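# Press the magnet-marked post's gauge pin fully in

## Task

Find the one post on the checking fixture that has a yellow magnet on it. Press that post's gauge pin until it bottoms out and keep it there for at least one second; the spring may push it back out afterwards. Do not disturb the other three pins, and do not move the magnet.

## Robot and tools

Robot: two UR20-style arms, left_arm and right_arm, each with a Robotiq 2F-85 two-finger gripper and a wrist camera (cam_left_wrist, cam_right_wrist, both 896x504). Calibrated bases in the scene frame: left_arm at (+0.060, +0.928, 0) m, right_arm at (-0.064, -0.817, 0) m, each yawed very slightly, with +z up.

Frames. Scene frame: origin at table-top height midway between the arms, +z up, +x out over the table, left_arm on the +y side (arm names are not image sides). Each arm reports its end_effector_position (m), end_effector_quat_wxyz and velocities in its own base frame. Offsets you send are along the current Hand target's own axes. Gripper axes: +z points along the fingers, y is the opening direction, +x is toward a block about 10 cm off the last joint. end_effector_position is the point between the closed pads; closed fingertips reach about 19 mm past it, open ones about 6 mm. Reported poses can be off by a few cm.

execute_actions(actions, cameras). actions is a list of actions; each action is a table of 1 to 15 rows, one row per 1/30 s control step. If fewer than 15 rows are given, the last row repeats, so every action lasts 0.5 s. Each row is one flat list of 18 numbers, all in [-1, 1], covering both arms: left dx, dy, dz, rx, ry, rz, gripper position, force_limit, speed, then the same nine for the right arm. The six pose numbers are an offset, not a pose: they are measured from the arm's Hand target at the start of that action, on that target's axes, and every row of the action counts from that same start. Scale: 1.0 = 0.6 m for dx..dz and 180 degrees for rx..rz; rx, ry, rz form a single rotation vector. Sending the same offset again moves further. Six zeros re-command the current Hand target. Always resend each gripper's intended three numbers; a 0 there is a real command. cameras: list of names, [] for none, omitted or ["all"] for all; a wrong name invalidates the call. An empty actions list just reports state and images.

Gripper numbers: position +1 = fully open (85 mm), about -0.8 = pads touching, -1 = close until blocked. speed sets finger speed (about 20 mm/s at -1, 85 at 0, 150 at +1); force_limit and speed together set grip strength (roughly 30 to 245 N per pad). Both start at +1. New force_limit or speed only apply after a position change of at least 0.01.

move(target, speed, blend, stop_force, zero, blocking, cameras). target is one 18-number row as above, or a list of up to 15 such rows; every row is an offset from the same starting Hand targets, not from the previous row. Paths are straight, end together and last 0.5 to 10 s. speed: m/s, 0.002 to 4.2, default 0.25 (turning at up to twice that in rad/s), one value or one per target. blend: corner rounding radius in m for lists. stop_force: 6 to 120 N, one value for both arms; an arm's path ends when its wrist sensor feels that much push against its motion (or 200 N in any direction), then backs off slightly but keeps some press. Do not rely on it when the gripper is rotating, and omit it when leaving a contact. zero (only with stop_force, default true) re-zeroes moving arms first. blocking=false returns early and cannot be combined with stop_force. Keep all fingers numbers identical across a list. The result adds a move: line: done, off_target, moving, held or fault, plus limits=paced (pose clipped) or limits=held (steps withheld). An unnamed arm finished within 3 mm and 2 degrees.

wait(seconds 0 to 10) holds the last commands. stop brakes a running move. zoom_image(camera, region=[x0, y0, x1, y1]) enlarges up to 504x504 pixels of a wrist camera's latest image. zero_wrist_force(arm) re-zeroes that arm's force sensor. read_manual gives licence text. finished_scene(scene = current scene number) ends the scene irreversibly; finish only when the goal holds.

Result lines: Hand target (last commanded pose after clipping; next offsets start from it), Tool commands, Joint positions, velocities ("within noise" when still), joint torques (whole drive output, not contact), Wrist force and Wrist torque in the gripper's axes plus a peak line, step readings of end_effector_position after actions. object_status: 0 moving, 1 blocked while opening, 2 blocked while closing (a grip), 3 reached the requested position or pads met. position_measured is in counts: 3 open, 78 about 60 mm, 130 about 40 mm, 180 about 20 mm, 230 closed.

Control behaviour: orientation commands are clipped to 32 degrees from the measured one each step; motion trails commands by about 0.2 s; joint speeds are capped. A gripper may rest short of its target; resend the gap as an offset. Arms are stiff and keep pressing on whatever stops them until commanded back past the gripper.

Safety: a net outside force near 150 N (plus or minus 25) or joint contact torque at its limit (wrist joints 98.4 N m) stops that arm for 10 s. Motors above 70 °C give MOTOR HOT; at 85 °C the arm is braked for 30 to 60 s. A clearance check holds back commands bringing the arms too close, but contact is still possible; never let the arms hit or squeeze each other. Avoid fast contacts, targets far past a firm surface, knocking items off the table, and moving the magnet or the other three pins. For the pin, approach from above its axis, descend slowly with a modest stop_force, confirm full travel, hold about a second, and back off in the same reply.

Each tool is called after "Request:" as name(argument=value, ...), one argument or row to a line, values as JSON.

## Session

Request:
execute_actions(
  actions=[],
)

Scene clock: 0.00 s.
left_arm: end_effector_position=(+0.6452, +0.5338, +0.3687) position_measured=3 object_status=3 end_effector_quat_wxyz=(+0.054, +0.895, -0.431, +0.101) | right_arm: end_effector_position=(+1.0094, -0.4085, +0.1239) position_measured=3 object_status=3 end_effector_quat_wxyz=(+0.497, -0.362, -0.574, -0.541)
Joint positions: left_arm=[0.541 -1.507 2.094 -2.179 -1.799 -1.706] | right_arm=[2.693 -2.576 -1.22 -2.623 2.507 -0.374]
Joint velocities: within noise
Joint torques (N m): no reading
Motor temperatures (°C): left_arm=[24 36 26 39 35 34] | right_arm=[29 36 36 38 34 39]
Wrist force (N): no reading
Wrist torque (N m): no reading
Wrist force, peak (N): no reading
Hand target: left_arm +0.6452, +0.5338, +0.3687; +0.054, +0.895, -0.431, +0.101 | right_arm +1.0094, -0.4085, +0.1239; +0.497, -0.362, -0.574, -0.541
Tool commands: left_gripper/position=+1.0 left_gripper/force_limit=+1.0 left_gripper/speed=+1.0 right_gripper/position=+1.0 right_gripper/force_limit=+1.0 right_gripper/speed=+1.0

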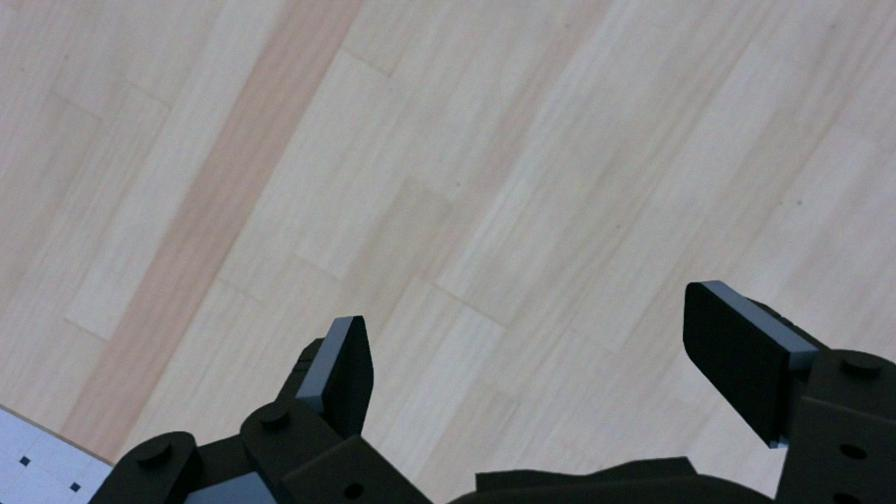

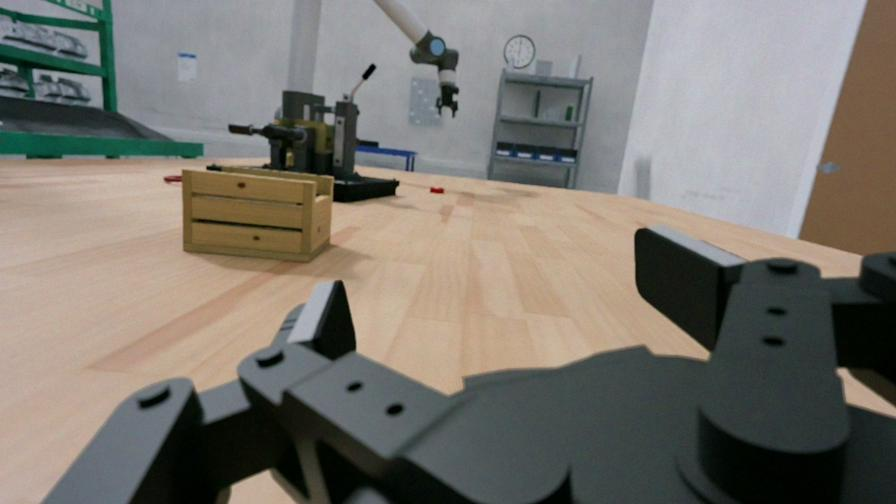

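Request:
move(
  target=[-0.14,-0.386,-0.38,0,0,0,1,1,1,0,0,0,0,0,0,1,1,1],
  speed=0.4,
)

Request:
zoom_image(
  camera="cam_right_wrist",
  region=[150, 40, 450, 240],
)

Scene clock: 2.20 s.
left_arm: end_effector_position=(+0.7445, +0.7836, +0.5694) position_measured=3 object_status=3 end_effector_quat_wxyz=(+0.054, +0.895, -0.431, +0.101) | right_arm: end_effector_position=(+1.0094, -0.4085, +0.1239) position_measured=3 object_status=3 end_effector_quat_wxyz=(+0.497, -0.362, -0.574, -0.541)
Joint positions: left_arm=[0.695 -1.323 1.562 -1.795 -1.799 -1.548] | right_arm=[2.693 -2.576 -1.22 -2.623 2.507 -0.374]
Joint velocities: within noise
Joint torques (N m): left_arm=[19.54 -128.06 -124.21 -5.64 -6.14 2.44] | right_arm=[-1.04 241.93 72 -3.11 0.7 0.07]
Motor temperatures (°C): left_arm=[24 36 26 39 35 34] | right_arm=[29 36 36 38 34 39]
Wrist force (N): left_arm=[0.0 -0.6 0.2] | right_arm=[0.0 0.0 0.4]
Wrist torque (N m): left_arm=[-0.05 -0.03 -0.03] | right_arm=[0.00 0.01 0.00]
Wrist force, peak (N): left_arm=[-0.8 -3.3 -3.0] | right_arm=[0.1 0.2 0.6]
Hand target: left_arm +0.7446, +0.7838, +0.5695; +0.054, +0.895, -0.431, +0.101 | right_arm +1.0094, -0.4085, +0.1239; +0.497, -0.362, -0.574, -0.541
Off the commanded pose: left_arm 0.000 m, 0 deg | right_arm 0.000 m, 0 deg.
move: done
camera_calibration:
cam_left_wrist: T_world_to_cam=[[-0.854395, -0.519376, -0.0160802, 1.06908], [-0.518451, 0.849978, 0.0935224, -0.310127], [-0.0349055, 0.0882418, -0.995487, 0.649795], [0, 0, 0, 1]] pos_world=[0.775309, 0.761515, 0.693058]

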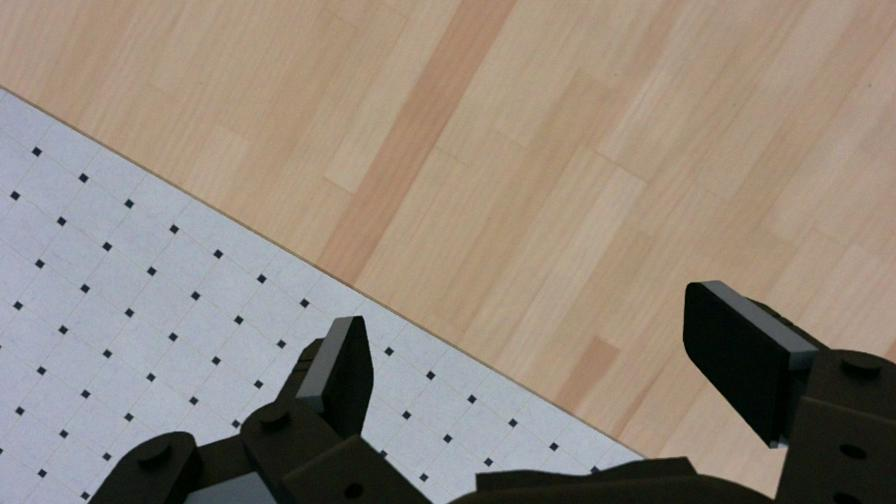

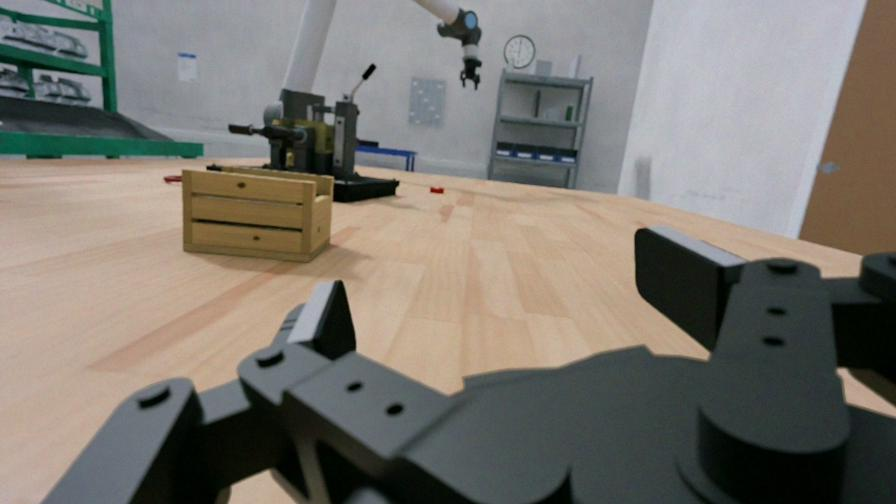

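Scaled by 1.680 from the camera's 896x504 image, which has a finer 1280x720 frame.

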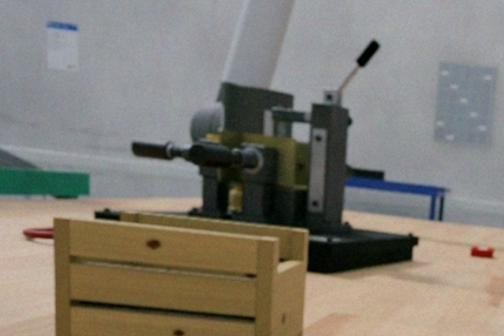

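Request:
move(
  target=[0.626,0.852,0.112,0,0,0,1,1,1,0,0,0,0,0,0,1,1,1],
  speed=0.5,
  cameras=[],
)

Request:
move(
  target=[0.626,0.852,0.112,0,0,0,1,1,1,0,0,0,0,0,0,1,1,1],
  speed=0.5,
)

Scene clock: 4.87 s.
left_arm: end_effector_position=(+0.5825, +0.1674, +0.5940) position_measured=3 object_status=3 end_effector_quat_wxyz=(+0.054, +0.895, -0.431, +0.101) | right_arm: end_effector_position=(+1.0094, -0.4085, +0.1239) position_measured=3 object_status=3 end_effector_quat_wxyz=(+0.497, -0.362, -0.574, -0.541)
Joint positions: left_arm=[0.052 -1.959 2.142 -1.881 -1.762 -2.205] | right_arm=[2.693 -2.576 -1.22 -2.623 2.507 -0.374]
Joint velocities: within noise
Joint torques (N m): left_arm=[-22.56 -30.17 -87.22 -7.46 4.41 -3.24] | right_arm=[-0.62 248.07 72.4 -2.44 0.76 0.32]
Motor temperatures (°C): left_arm=[24 36 26 39 35 34] | right_arm=[29 36 36 38 34 39]
Wrist force (N): left_arm=[0.0 -0.1 0.6] | right_arm=[0.0 0.2 0.1]
Wrist torque (N m): left_arm=[-0.07 -0.04 -0.01] | right_arm=[0.02 -0.01 0.00]
Wrist force, peak (N): left_arm=[-2.5 -3.9 -0.2] | right_arm=[0.1 0.5 0.5]
Hand target: left_arm +0.5824, +0.1673, +0.5940; +0.054, +0.895, -0.431, +0.101 | right_arm +1.0094, -0.4085, +0.1239; +0.497, -0.362, -0.574, -0.541
Off the commanded pose: left_arm 0.000 m, 0 deg | right_arm 0.000 m, 0 deg.
move: done
No camera images: "cameras" was empty.

Scene clock: 6.87 s.
left_arm: end_effector_position=(+0.4203, -0.4490, +0.6186) position_measured=3 object_status=3 end_effector_quat_wxyz=(+0.054, +0.895, -0.431, +0.101) | right_arm: end_effector_position=(+1.0094, -0.4085, +0.1239) position_measured=3 object_status=3 end_effector_quat_wxyz=(+0.497, -0.362, -0.574, -0.541)
Joint positions: left_arm=[-1.183 -2.023 2.161 -1.931 -1.516 -3.422] | right_arm=[2.693 -2.576 -1.22 -2.623 2.507 -0.374]
Joint velocities: within noise
Joint torques (N m): left_arm=[-26.37 27.68 -134.02 -14.13 5.03 -4.81] | right_arm=[0.39 253.53 74.99 -1.39 1.79 1.34]
Motor temperatures (°C): left_arm=[24 36 26 39 35 34] | right_arm=[29 36 36 38 34 39]
Wrist force (N): left_arm=[0.3 -0.6 -0.1] | right_arm=[0.0 0.4 0.1]
Wrist torque (N m): left_arm=[-0.17 -0.04 0.05] | right_arm=[0.07 0.00 0.00]
Wrist force, peak (N): left_arm=[2.7 3.8 0.3] | right_arm=[0.2 0.4 0.5]
Hand target: left_arm +0.4203, -0.4492, +0.6186; +0.054, +0.895, -0.431, +0.101 | right_arm +1.0094, -0.4085, +0.1239; +0.497, -0.362, -0.574, -0.541
Off the commanded pose: left_arm 0.000 m, 0 deg | right_arm 0.000 m, 0 deg.
move: done
camera_calibration:
cam_left_wrist: T_world_to_cam=[[-0.854391, -0.519383, -0.0160287, 0.152646], [-0.518456, 0.849984, 0.0934379, 0.564949], [-0.0349059, 0.0881427, -0.995496, 0.796084], [0, 0, 0, 1]] pos_world=[0.451109, -0.471085, 0.742158]

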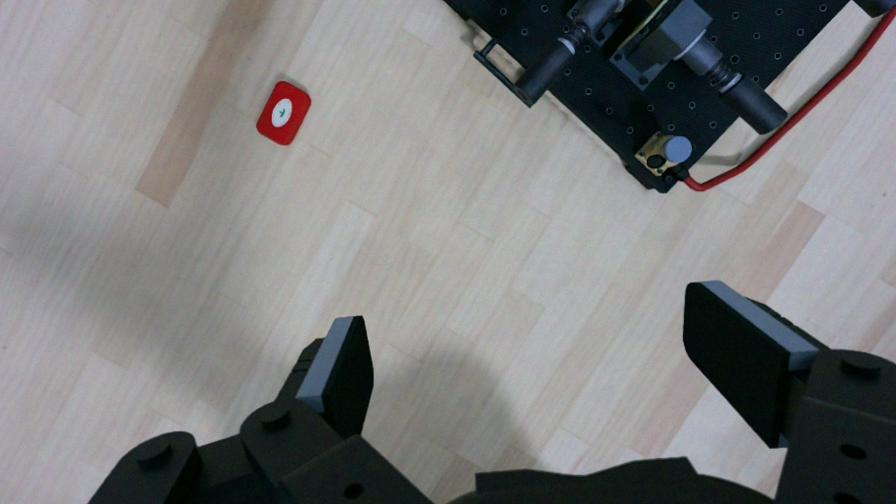

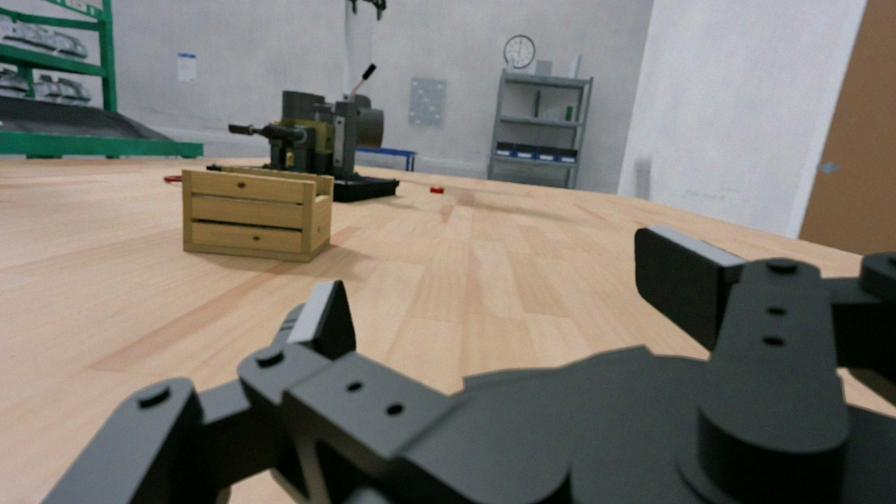

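Request:
move(
  target=[0.348,0.59,0.0,0,0,0,1,1,1,0,0,0,0,0,0,1,1,1],
  speed=0.4,
  cameras=["cam_left_wrist"],
)

Request:
zoom_image(
  camera="cam_left_wrist",
  region=[200, 0, 704, 320],
)

Scene clock: 8.80 s.
left_arm: end_effector_position=(+0.2706, -0.8283, +0.6692) position_measured=3 object_status=3 end_effector_quat_wxyz=(+0.054, +0.895, -0.431, +0.101) | right_arm: end_effector_position=(+1.0094, -0.4085, +0.1239) position_measured=3 object_status=3 end_effector_quat_wxyz=(+0.497, -0.362, -0.574, -0.541)
Joint positions: left_arm=[-1.539 -1.688 1.861 -1.934 -1.442 -3.772] | right_arm=[2.693 -2.576 -1.22 -2.623 2.507 -0.374]
Joint velocities: within noise
Joint torques (N m): left_arm=[-20.39 -49.6 -129.77 -7.36 6.11 -4.28] | right_arm=[-6.32 251.83 72.01 -1.35 1.91 2.12]
Motor temperatures (°C): left_arm=[24 36 26 39 35 34] | right_arm=[29 36 36 38 34 39]
Wrist force (N): left_arm=[0.4 -0.6 -0.2] | right_arm=[-0.1 0.2 0.1]
Wrist torque (N m): left_arm=[-0.08 -0.08 0.04] | right_arm=[0.04 0.02 -0.01]
Wrist force, peak (N): left_arm=[-2.0 -4.5 0.3] | right_arm=[0.1 0.5 0.5]
Hand target: left_arm +0.2705, -0.8285, +0.6692; +0.054, +0.895, -0.431, +0.101 | right_arm +1.0094, -0.4085, +0.1239; +0.497, -0.362, -0.574, -0.541
Off the commanded pose: left_arm 0.000 m, 0 deg | right_arm 0.000 m, 0 deg.
move: done
camera_calibration:
cam_left_wrist: T_world_to_cam=[[-0.854395, -0.519376, -0.0160802, -0.171399], [-0.518451, 0.849978, 0.0935224, 0.804933], [-0.0349055, 0.0882418, -0.995487, 0.87474], [0, 0, 0, 1]] pos_world=[0.301409, -0.850385, 0.792758]
Images, in order (width x height): cam_left_wrist 896x504.

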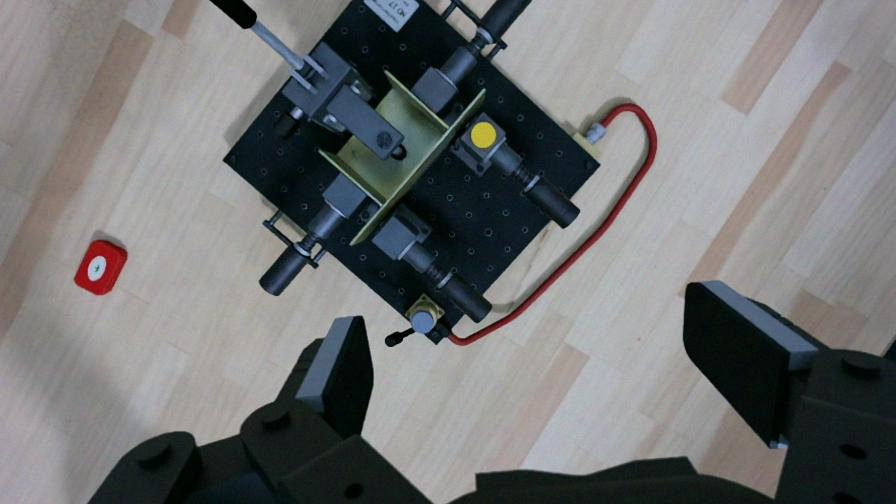

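Scaled by 1.000.

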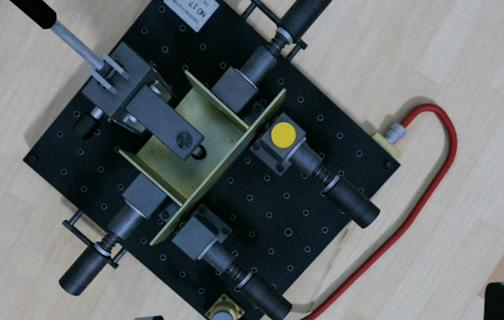

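Request:
move(
  target=[-0.194,0.311,0.335,0.028,-0.0693,-0.217,-1,-1,0,0,0,0,0,0,0,1,1,1],
  speed=0.4,
)

Request:
zoom_image(
  camera="cam_left_wrist",
  region=[200, 0, 704, 320],
)

Request:
zoom_image(
  camera="cam_right_wrist",
  region=[200, 50, 420, 220],
)

Scene clock: 12.17 s.
left_arm: end_effector_position=(+0.0808, -0.8931, +0.4489) position_measured=232 object_status=3 end_effector_quat_wxyz=(+0.000, +0.994, -0.106, +0.000) | right_arm: end_effector_position=(+1.0094, -0.4085, +0.1239) position_measured=3 object_status=3 end_effector_quat_wxyz=(+0.497, -0.362, -0.574, -0.541)
Joint positions: left_arm=[-1.706 -1.506 1.946 -2.01 -1.572 -4.636] | right_arm=[2.693 -2.576 -1.22 -2.623 2.507 -0.374]
Joint velocities: within noise
Joint torques (N m): left_arm=[-19.85 -83.05 -75.41 -14.32 -4.78 -3.17] | right_arm=[-4.25 255.29 73.66 -0.75 3.35 2.59]
Motor temperatures (°C): left_arm=[24 36 26 39 35 34] | right_arm=[29 36 36 38 34 39]
Wrist force (N): left_arm=[0.1 -0.1 0.0] | right_arm=[0.2 0.0 0.2]
Wrist torque (N m): left_arm=[-0.07 -0.13 0.04] | right_arm=[0.01 -0.03 0.00]
Wrist force, peak (N): left_arm=[1.4 -3.6 -2.5] | right_arm=[0.3 0.7 0.4]
Hand target: left_arm +0.0807, -0.8931, +0.4488; -0.001, +0.994, -0.106, +0.000 | right_arm +1.0094, -0.4085, +0.1239; +0.497, -0.362, -0.574, -0.541
Off the commanded pose: left_arm 0.000 m, 0 deg | right_arm 0.000 m, 0 deg.
move: done
camera_calibration:
cam_left_wrist: T_world_to_cam=[[-0.334766, -0.942296, 0.0031641, -0.799131], [-0.893309, 0.318428, 0.317179, 0.237395], [-0.299884, 0.103354, -0.948361, 0.668251], [0, 0, 0, 1]] pos_world=[0.144942, -0.897678, 0.560975]

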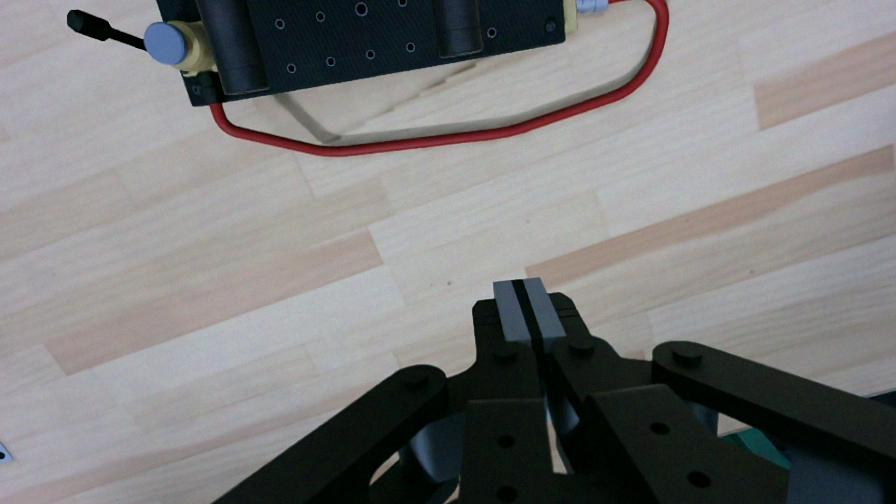

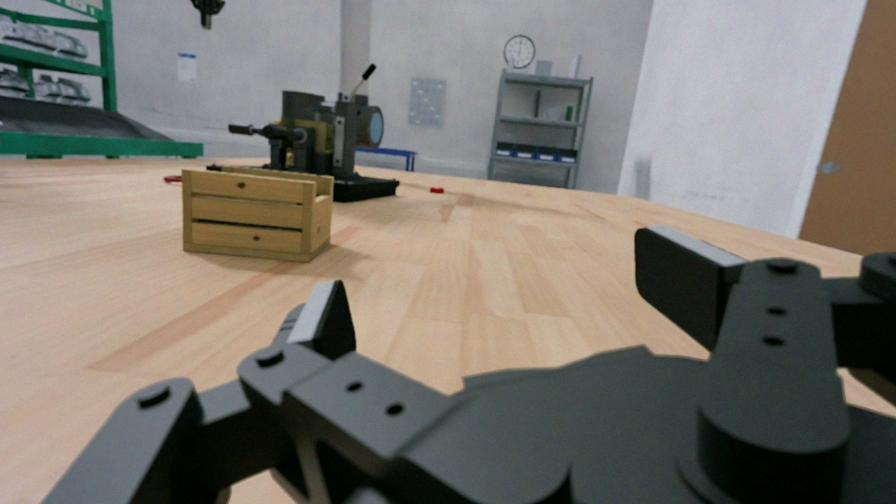

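Scaled by 1.000.

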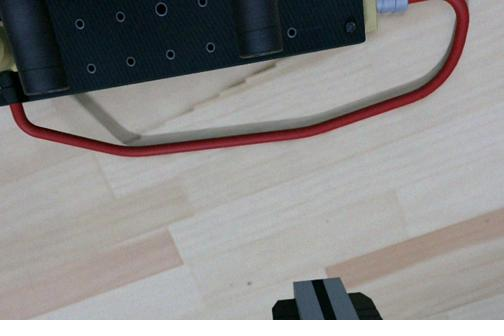

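Scaled by 2.291 from the camera's 896x504 image, which has a finer 1280x720 frame.

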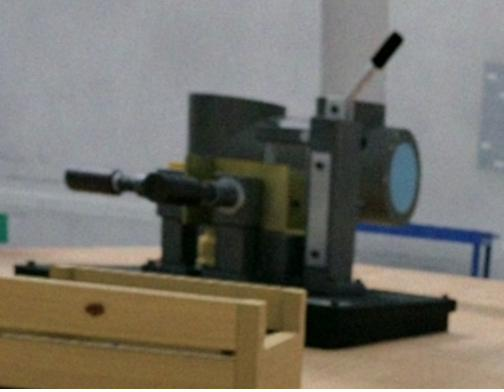

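Request:
move(
  target=[0.05,0.014,0.44,0,0,0,-1,-1,0,0,0,0,0,0,0,1,1,1],
  speed=0.25,
)

Request:
zoom_image(
  camera="cam_right_wrist",
  region=[200, 50, 420, 220],
)

Scene clock: 14.67 s.
left_arm: end_effector_position=(+0.1081, -0.9073, +0.1849) position_measured=232 object_status=3 end_effector_quat_wxyz=(+0.000, +0.994, -0.106, +0.000) | right_arm: end_effector_position=(+1.0094, -0.4085, +0.1239) position_measured=3 object_status=3 end_effector_quat_wxyz=(+0.497, -0.362, -0.574, -0.541)
Joint positions: left_arm=[-1.674 -1.283 2.12 -2.407 -1.572 -4.603] | right_arm=[2.693 -2.576 -1.22 -2.623 2.507 -0.374]
Joint velocities: within noise
Joint torques (N m): left_arm=[20.04 -102.89 -50.67 -13.41 2.31 2.46] | right_arm=[-1.23 247.61 73.29 -0.72 3.21 3.56]
Motor temperatures (°C): left_arm=[24 36 26 39 35 34] | right_arm=[29 36 36 37 34 39]
Wrist force (N): left_arm=[-0.4 -0.3 -0.1] | right_arm=[0.1 0.0 0.0]
Wrist torque (N m): left_arm=[-0.15 -0.01 0.03] | right_arm=[0.00 -0.01 0.00]
Wrist force, peak (N): left_arm=[-0.4 -0.2 -3.4] | right_arm=[0.2 0.7 0.1]
Hand target: left_arm +0.1081, -0.9073, +0.1848; -0.001, +0.994, -0.106, +0.000 | right_arm +1.0094, -0.4085, +0.1239; +0.497, -0.362, -0.574, -0.541
Off the commanded pose: left_arm 0.000 m, 0 deg | right_arm 0.000 m, 0 deg.
move: done
camera_calibration:
cam_left_wrist: T_world_to_cam=[[-0.334569, -0.942366, 0.00309117, -0.802614], [-0.893383, 0.318219, 0.317179, 0.34983], [-0.299883, 0.103357, -0.948361, 0.427636], [0, 0, 0, 1]] pos_world=[0.172243, -0.911878, 0.297075]

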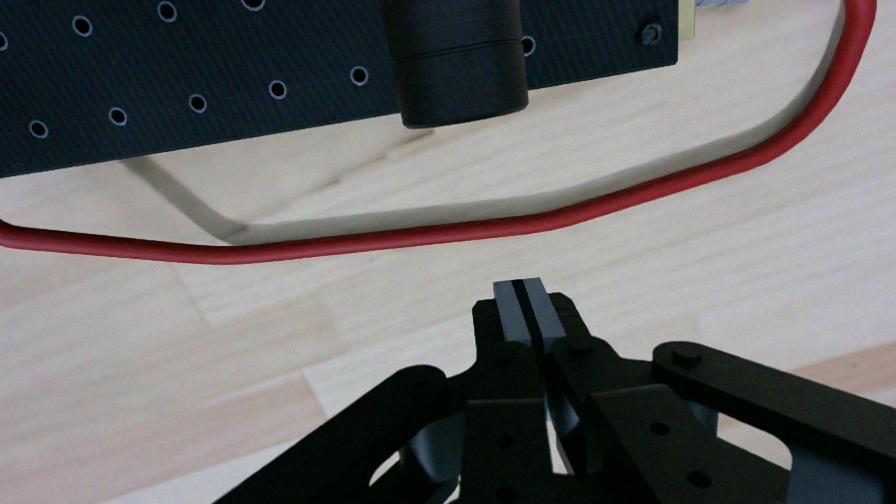

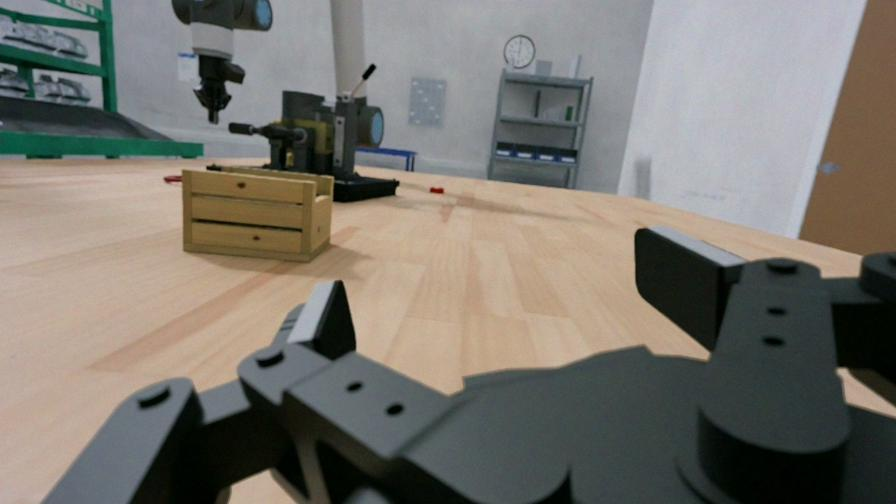

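Scaled by 2.291 from the camera's 896x504 image, which has a finer 1280x720 frame.

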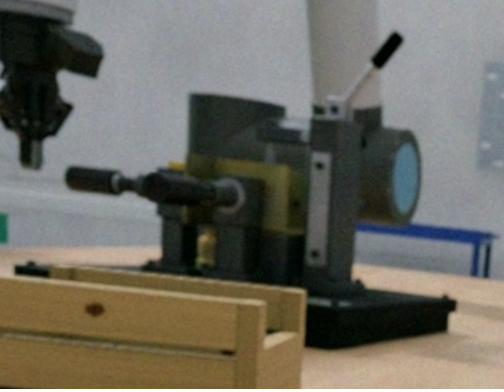

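Request:
move(
  target=[0.02,-0.015,0.058,0,0,0,-1,-1,0,0,0,0,0,0,0,1,1,1],
  speed=0.2,
)

Request:
zoom_image(
  camera="cam_right_wrist",
  region=[200, 50, 420, 220],
)

Scene clock: 16.30 s.
left_arm: end_effector_position=(+0.1216, -0.9011, +0.1501) position_measured=232 object_status=3 end_effector_quat_wxyz=(-0.001, +0.994, -0.106, +0.000) | right_arm: end_effector_position=(+1.0094, -0.4085, +0.1239) position_measured=3 object_status=3 end_effector_quat_wxyz=(+0.497, -0.362, -0.574, -0.541)
Joint positions: left_arm=[-1.659 -1.251 2.144 -2.463 -1.572 -4.589] | right_arm=[2.693 -2.576 -1.22 -2.623 2.507 -0.374]
Joint velocities: within noise
Joint torques (N m): left_arm=[18.89 -115.8 -50.13 -12.76 -2 2.96] | right_arm=[-3.68 252.12 74.78 -0.61 4.02 3.53]
Motor temperatures (°C): left_arm=[24 36 26 39 35 34] | right_arm=[29 36 36 37 34 39]
Wrist force (N): left_arm=[-0.1 -0.4 -0.2] | right_arm=[0.0 0.3 0.1]
Wrist torque (N m): left_arm=[-0.19 -0.08 0.05] | right_arm=[0.05 0.00 0.00]
Wrist force, peak (N): left_arm=[-0.5 0.1 -1.3] | right_arm=[0.4 0.5 0.3]
Hand target: left_arm +0.1217, -0.9010, +0.1500; -0.001, +0.994, -0.106, +0.000 | right_arm +1.0094, -0.4085, +0.1239; +0.497, -0.362, -0.574, -0.541
Off the commanded pose: left_arm 0.000 m, 0 deg | right_arm 0.000 m, 0 deg.
move: done
camera_calibration:
cam_left_wrist: T_world_to_cam=[[-0.334569, -0.942366, 0.00309117, -0.79202], [-0.893383, 0.318219, 0.317179, 0.371013], [-0.299883, 0.103357, -0.948361, 0.39806], [0, 0, 0, 1]] pos_world=[0.185843, -0.905578, 0.262275]

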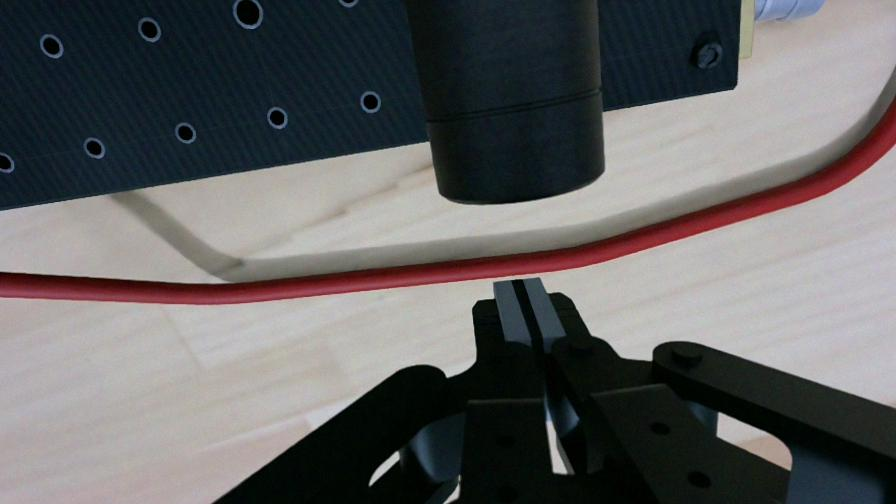

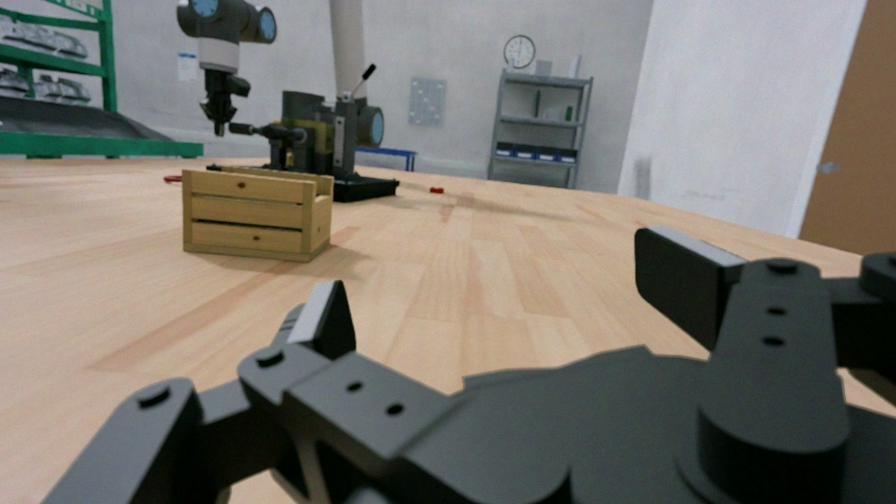

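Scaled by 2.291 from the camera's 896x504 image, which has a finer 1280x720 frame.

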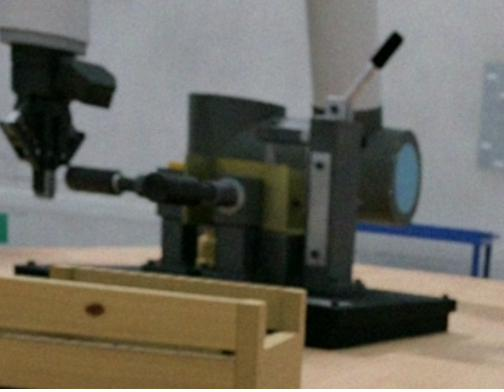

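Request:
move(
  target=[0.15,0,0,0,0,0,-1,-1,0,0,0,0,0,0,0,1,1,1],
  speed=0.025,
  stop_force=50,
)

Request:
zoom_image(
  camera="cam_right_wrist",
  region=[200, 50, 420, 220],
)

Scene clock: 19.93 s.
left_arm: end_effector_position=(+0.1708, -0.9116, +0.1499) position_measured=232 object_status=3 end_effector_quat_wxyz=(-0.001, +0.994, -0.106, +0.000) | right_arm: end_effector_position=(+1.0094, -0.4085, +0.1239) position_measured=3 object_status=3 end_effector_quat_wxyz=(+0.497, -0.362, -0.574, -0.541)
Joint positions: left_arm=[-1.604 -1.235 2.118 -2.453 -1.572 -4.533] | right_arm=[2.693 -2.576 -1.22 -2.623 2.507 -0.374]
Joint velocities: within noise
Joint torques (N m): left_arm=[20.18 -170.93 -56.47 -8.69 9.58 -4.1] | right_arm=[-3.02 253.21 73.26 -0.38 3.3 3.79]
Motor temperatures (°C): left_arm=[24 36 26 39 35 34] | right_arm=[29 36 36 37 34 39]
Wrist force (N): left_arm=[-43.0 9.6 8.2] | right_arm=[0.4 0.6 0.3]
Wrist torque (N m): left_arm=[0.06 1.08 -0.23] | right_arm=[0.10 -0.08 0.00]
Wrist force, peak (N): left_arm=[-127.5 -12.4 -21.1] | right_arm=[0.2 0.5 0.7]
Hand target: left_arm +0.1708, -0.9116, +0.1499; -0.001, +0.994, -0.106, +0.000 (not the last commanded pose) | right_arm +1.0094, -0.4085, +0.1239; +0.497, -0.362, -0.574, -0.541
Off the commanded pose: left_arm 0.040 m, 0 deg | right_arm 0.000 m, 0 deg.
move: contact (left_arm)
camera_calibration:
cam_left_wrist: T_world_to_cam=[[-0.334587, -0.94236, 0.00313323, -0.785548], [-0.893346, 0.31824, 0.317263, 0.418392], [-0.299973, 0.103353, -0.948332, 0.413731], [0, 0, 0, 1]] pos_world=[0.235043, -0.916178, 0.262075]

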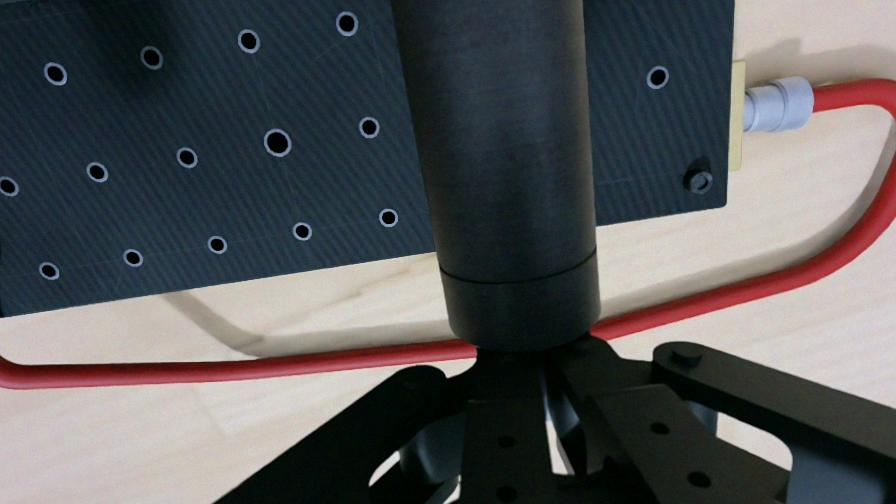

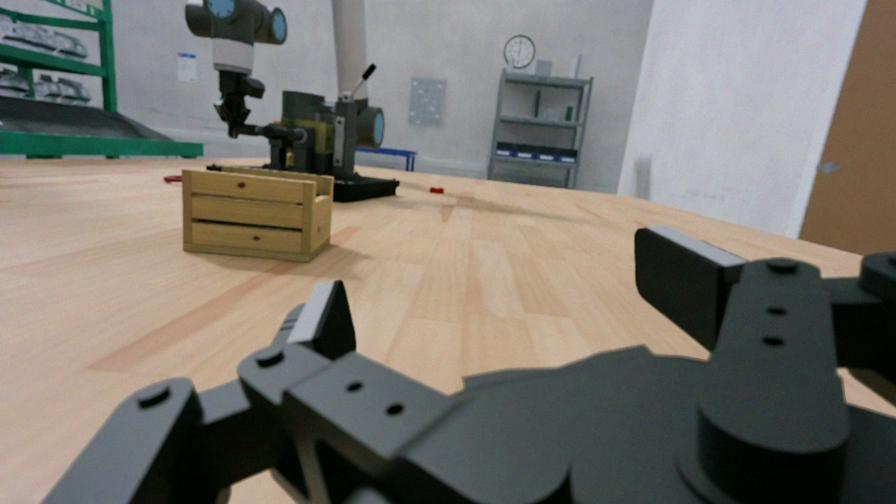

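Scaled by 2.291 from the camera's 896x504 image, which has a finer 1280x720 frame.

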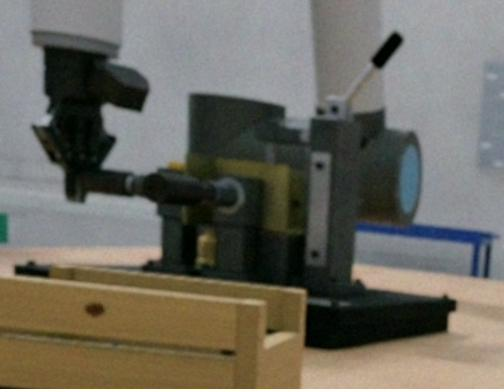

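Request:
move(
  target=[0.02,0,0,0,0,0,-1,-1,0,0,0,0,0,0,0,1,1,1],
  speed=0.004,
  stop_force=25,
  cameras=["cam_left_wrist"],
)

Request:
wait(
  seconds=1.2,
  cameras=["cam_right_wrist"],
)

Request:
zoom_image(
  camera="cam_right_wrist",
  region=[200, 50, 420, 220],
)

Scene clock: 21.33 s.
left_arm: end_effector_position=(+0.1710, -0.9116, +0.1499) position_measured=232 object_status=3 end_effector_quat_wxyz=(-0.001, +0.994, -0.106, -0.001) | right_arm: end_effector_position=(+1.0094, -0.4085, +0.1239) position_measured=3 object_status=3 end_effector_quat_wxyz=(+0.497, -0.362, -0.574, -0.541)
Joint positions: left_arm=[-1.603 -1.235 2.118 -2.453 -1.572 -4.533] | right_arm=[2.693 -2.576 -1.22 -2.623 2.507 -0.374]
Joint velocities: within noise
Joint torques (N m): left_arm=[39.1 -148.25 -68.99 -12.1 26.38 -4.15] | right_arm=[-0.39 255.46 75.72 -0.55 3.5 3.86]
Motor temperatures (°C): left_arm=[24 36 26 39 35 34] | right_arm=[29 36 36 37 34 39]
Wrist force (N): left_arm=[-67.7 16.3 10.9] | right_arm=[0.1 0.2 0.0]
Wrist torque (N m): left_arm=[0.18 1.73 -0.38] | right_arm=[0.03 -0.01 0.00]
Wrist force, peak (N): left_arm=[-74.9 18.6 9.0] | right_arm=[0.1 0.5 0.5]
Hand target: left_arm +0.1710, -0.9115, +0.1499; -0.001, +0.994, -0.106, -0.001 (not the last commanded pose) | right_arm +1.0094, -0.4085, +0.1239; +0.497, -0.362, -0.574, -0.541
Off the commanded pose: left_arm 0.012 m, 0 deg | right_arm 0.000 m, 0 deg.
move: contact (left_arm)
camera_calibration:
cam_left_wrist: T_world_to_cam=[[-0.334644, -0.94234, 0.00306128, -0.785431], [-0.893226, 0.318234, 0.317608, 0.418448], [-0.300269, 0.103551, -0.948217, 0.414012], [0, 0, 0, 1]] pos_world=[0.235244, -0.916179, 0.262075]
Images, in order (width x height): cam_left_wrist 896x504.

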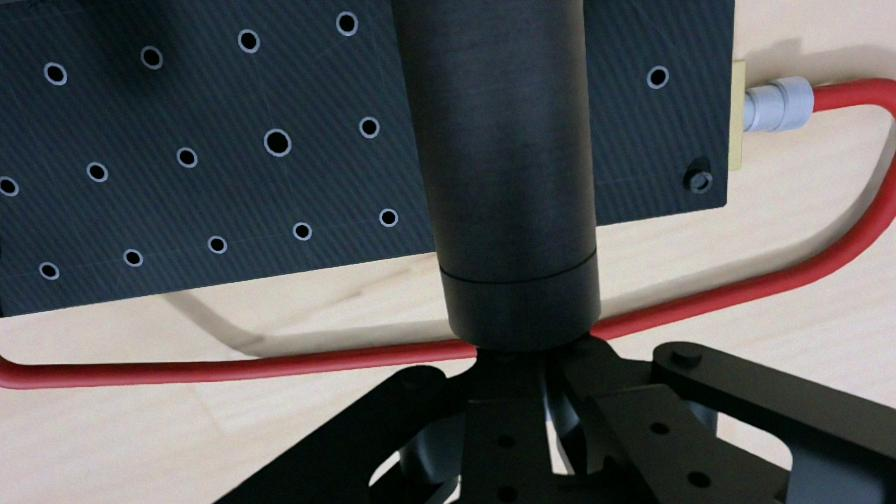

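Scene clock: 22.53 s.
left_arm: end_effector_position=(+0.1710, -0.9115, +0.1499) position_measured=232 object_status=3 end_effector_quat_wxyz=(-0.001, +0.994, -0.106, -0.001) | right_arm: end_effector_position=(+1.0094, -0.4085, +0.1239) position_measured=3 object_status=3 end_effector_quat_wxyz=(+0.497, -0.362, -0.574, -0.541)
Joint positions: left_arm=[-1.603 -1.235 2.118 -2.453 -1.572 -4.533] | right_arm=[2.693 -2.576 -1.22 -2.623 2.507 -0.374]
Joint velocities: within noise
Joint torques (N m): left_arm=[41.57 -156.61 -57.13 -12.42 27.32 -3.39] | right_arm=[-2.94 253.82 74.59 -0.64 3.25 3.62]
Motor temperatures (°C): left_arm=[24 36 26 39 35 34] | right_arm=[29 36 36 37 34 39]
Wrist force (N): left_arm=[-68.8 15.8 7.8] | right_arm=[0.0 0.3 0.4]
Wrist torque (N m): left_arm=[0.23 1.86 -0.40] | right_arm=[0.04 0.01 -0.01]
Wrist force, peak (N): left_arm=[-69.2 14.8 11.5] | right_arm=[0.0 0.5 0.4]
Hand target: left_arm +0.1710, -0.9115, +0.1499; -0.001, +0.994, -0.106, -0.001 (not the last commanded pose) | right_arm +1.0094, -0.4085, +0.1239; +0.497, -0.362, -0.574, -0.541
Tool commands: left_gripper/position=-1.0 left_gripper/force_limit=-1.0 left_gripper/speed=+0.0 right_gripper/position=+1.0 right_gripper/force_limit=+1.0 right_gripper/speed=+1.0
Off the commanded pose: left_arm 0.012 m, 0 deg | right_arm 0.000 m, 0 deg.
wait: 1.20 s; at rest by 0.17 s
Images, in order (width x height): cam_right_wrist 896x504.

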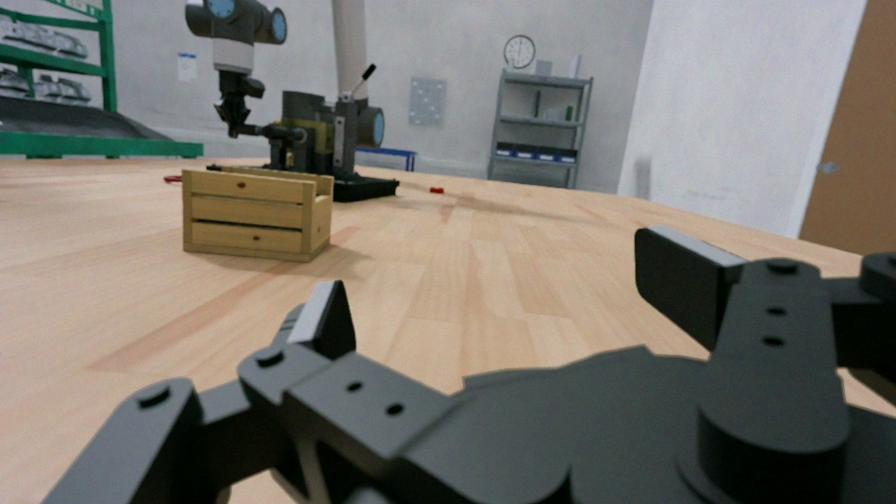

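Scaled by 2.291 from the camera's 896x504 image, which has a finer 1280x720 frame.

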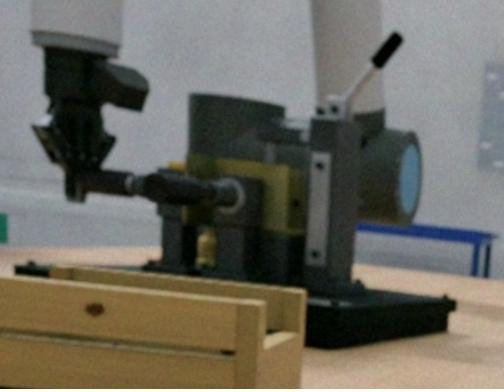

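Request:
move(
  target=[-0.12,0,0,0,0,0,-1,-1,0,0,0,0,0,0,0,1,1,1],
  speed=0.08,
  cameras=[],
)

Request:
finished_scene(
  scene=1,
)

Scene clock: 24.00 s.
left_arm: end_effector_position=(+0.1008, -0.8964, +0.1500) position_measured=232 object_status=3 end_effector_quat_wxyz=(-0.001, +0.994, -0.106, -0.001) | right_arm: end_effector_position=(+1.0094, -0.4085, +0.1239) position_measured=3 object_status=3 end_effector_quat_wxyz=(+0.497, -0.362, -0.574, -0.541)
Joint positions: left_arm=[-1.683 -1.257 2.154 -2.467 -1.572 -4.612] | right_arm=[2.693 -2.576 -1.22 -2.623 2.507 -0.374]
Joint velocities: within noise
Joint torques (N m): left_arm=[-8.73 -160.98 -53.98 -12.61 -0.33 -4.4] | right_arm=[-1.02 253.13 77.89 -0.28 3.27 3.64]
Motor temperatures (°C): left_arm=[24 36 26 39 35 34] | right_arm=[29 36 36 37 34 39]
Wrist force (N): left_arm=[-2.8 5.6 -0.6] | right_arm=[0.2 0.2 0.2]
Wrist torque (N m): left_arm=[0.93 0.40 0.05] | right_arm=[0.04 -0.04 0.00]
Wrist force, peak (N): left_arm=[-68.6 16.1 7.5] | right_arm=[0.1 0.4 0.8]
Hand target: left_arm +0.1007, -0.8964, +0.1500; -0.001, +0.994, -0.106, -0.001 | right_arm +1.0094, -0.4085, +0.1239; +0.497, -0.362, -0.574, -0.541
Off the commanded pose: left_arm 0.000 m, 0 deg | right_arm 0.000 m, 0 deg.
move: done
No camera images: "cameras" was empty.

The scene is finished: the task was done.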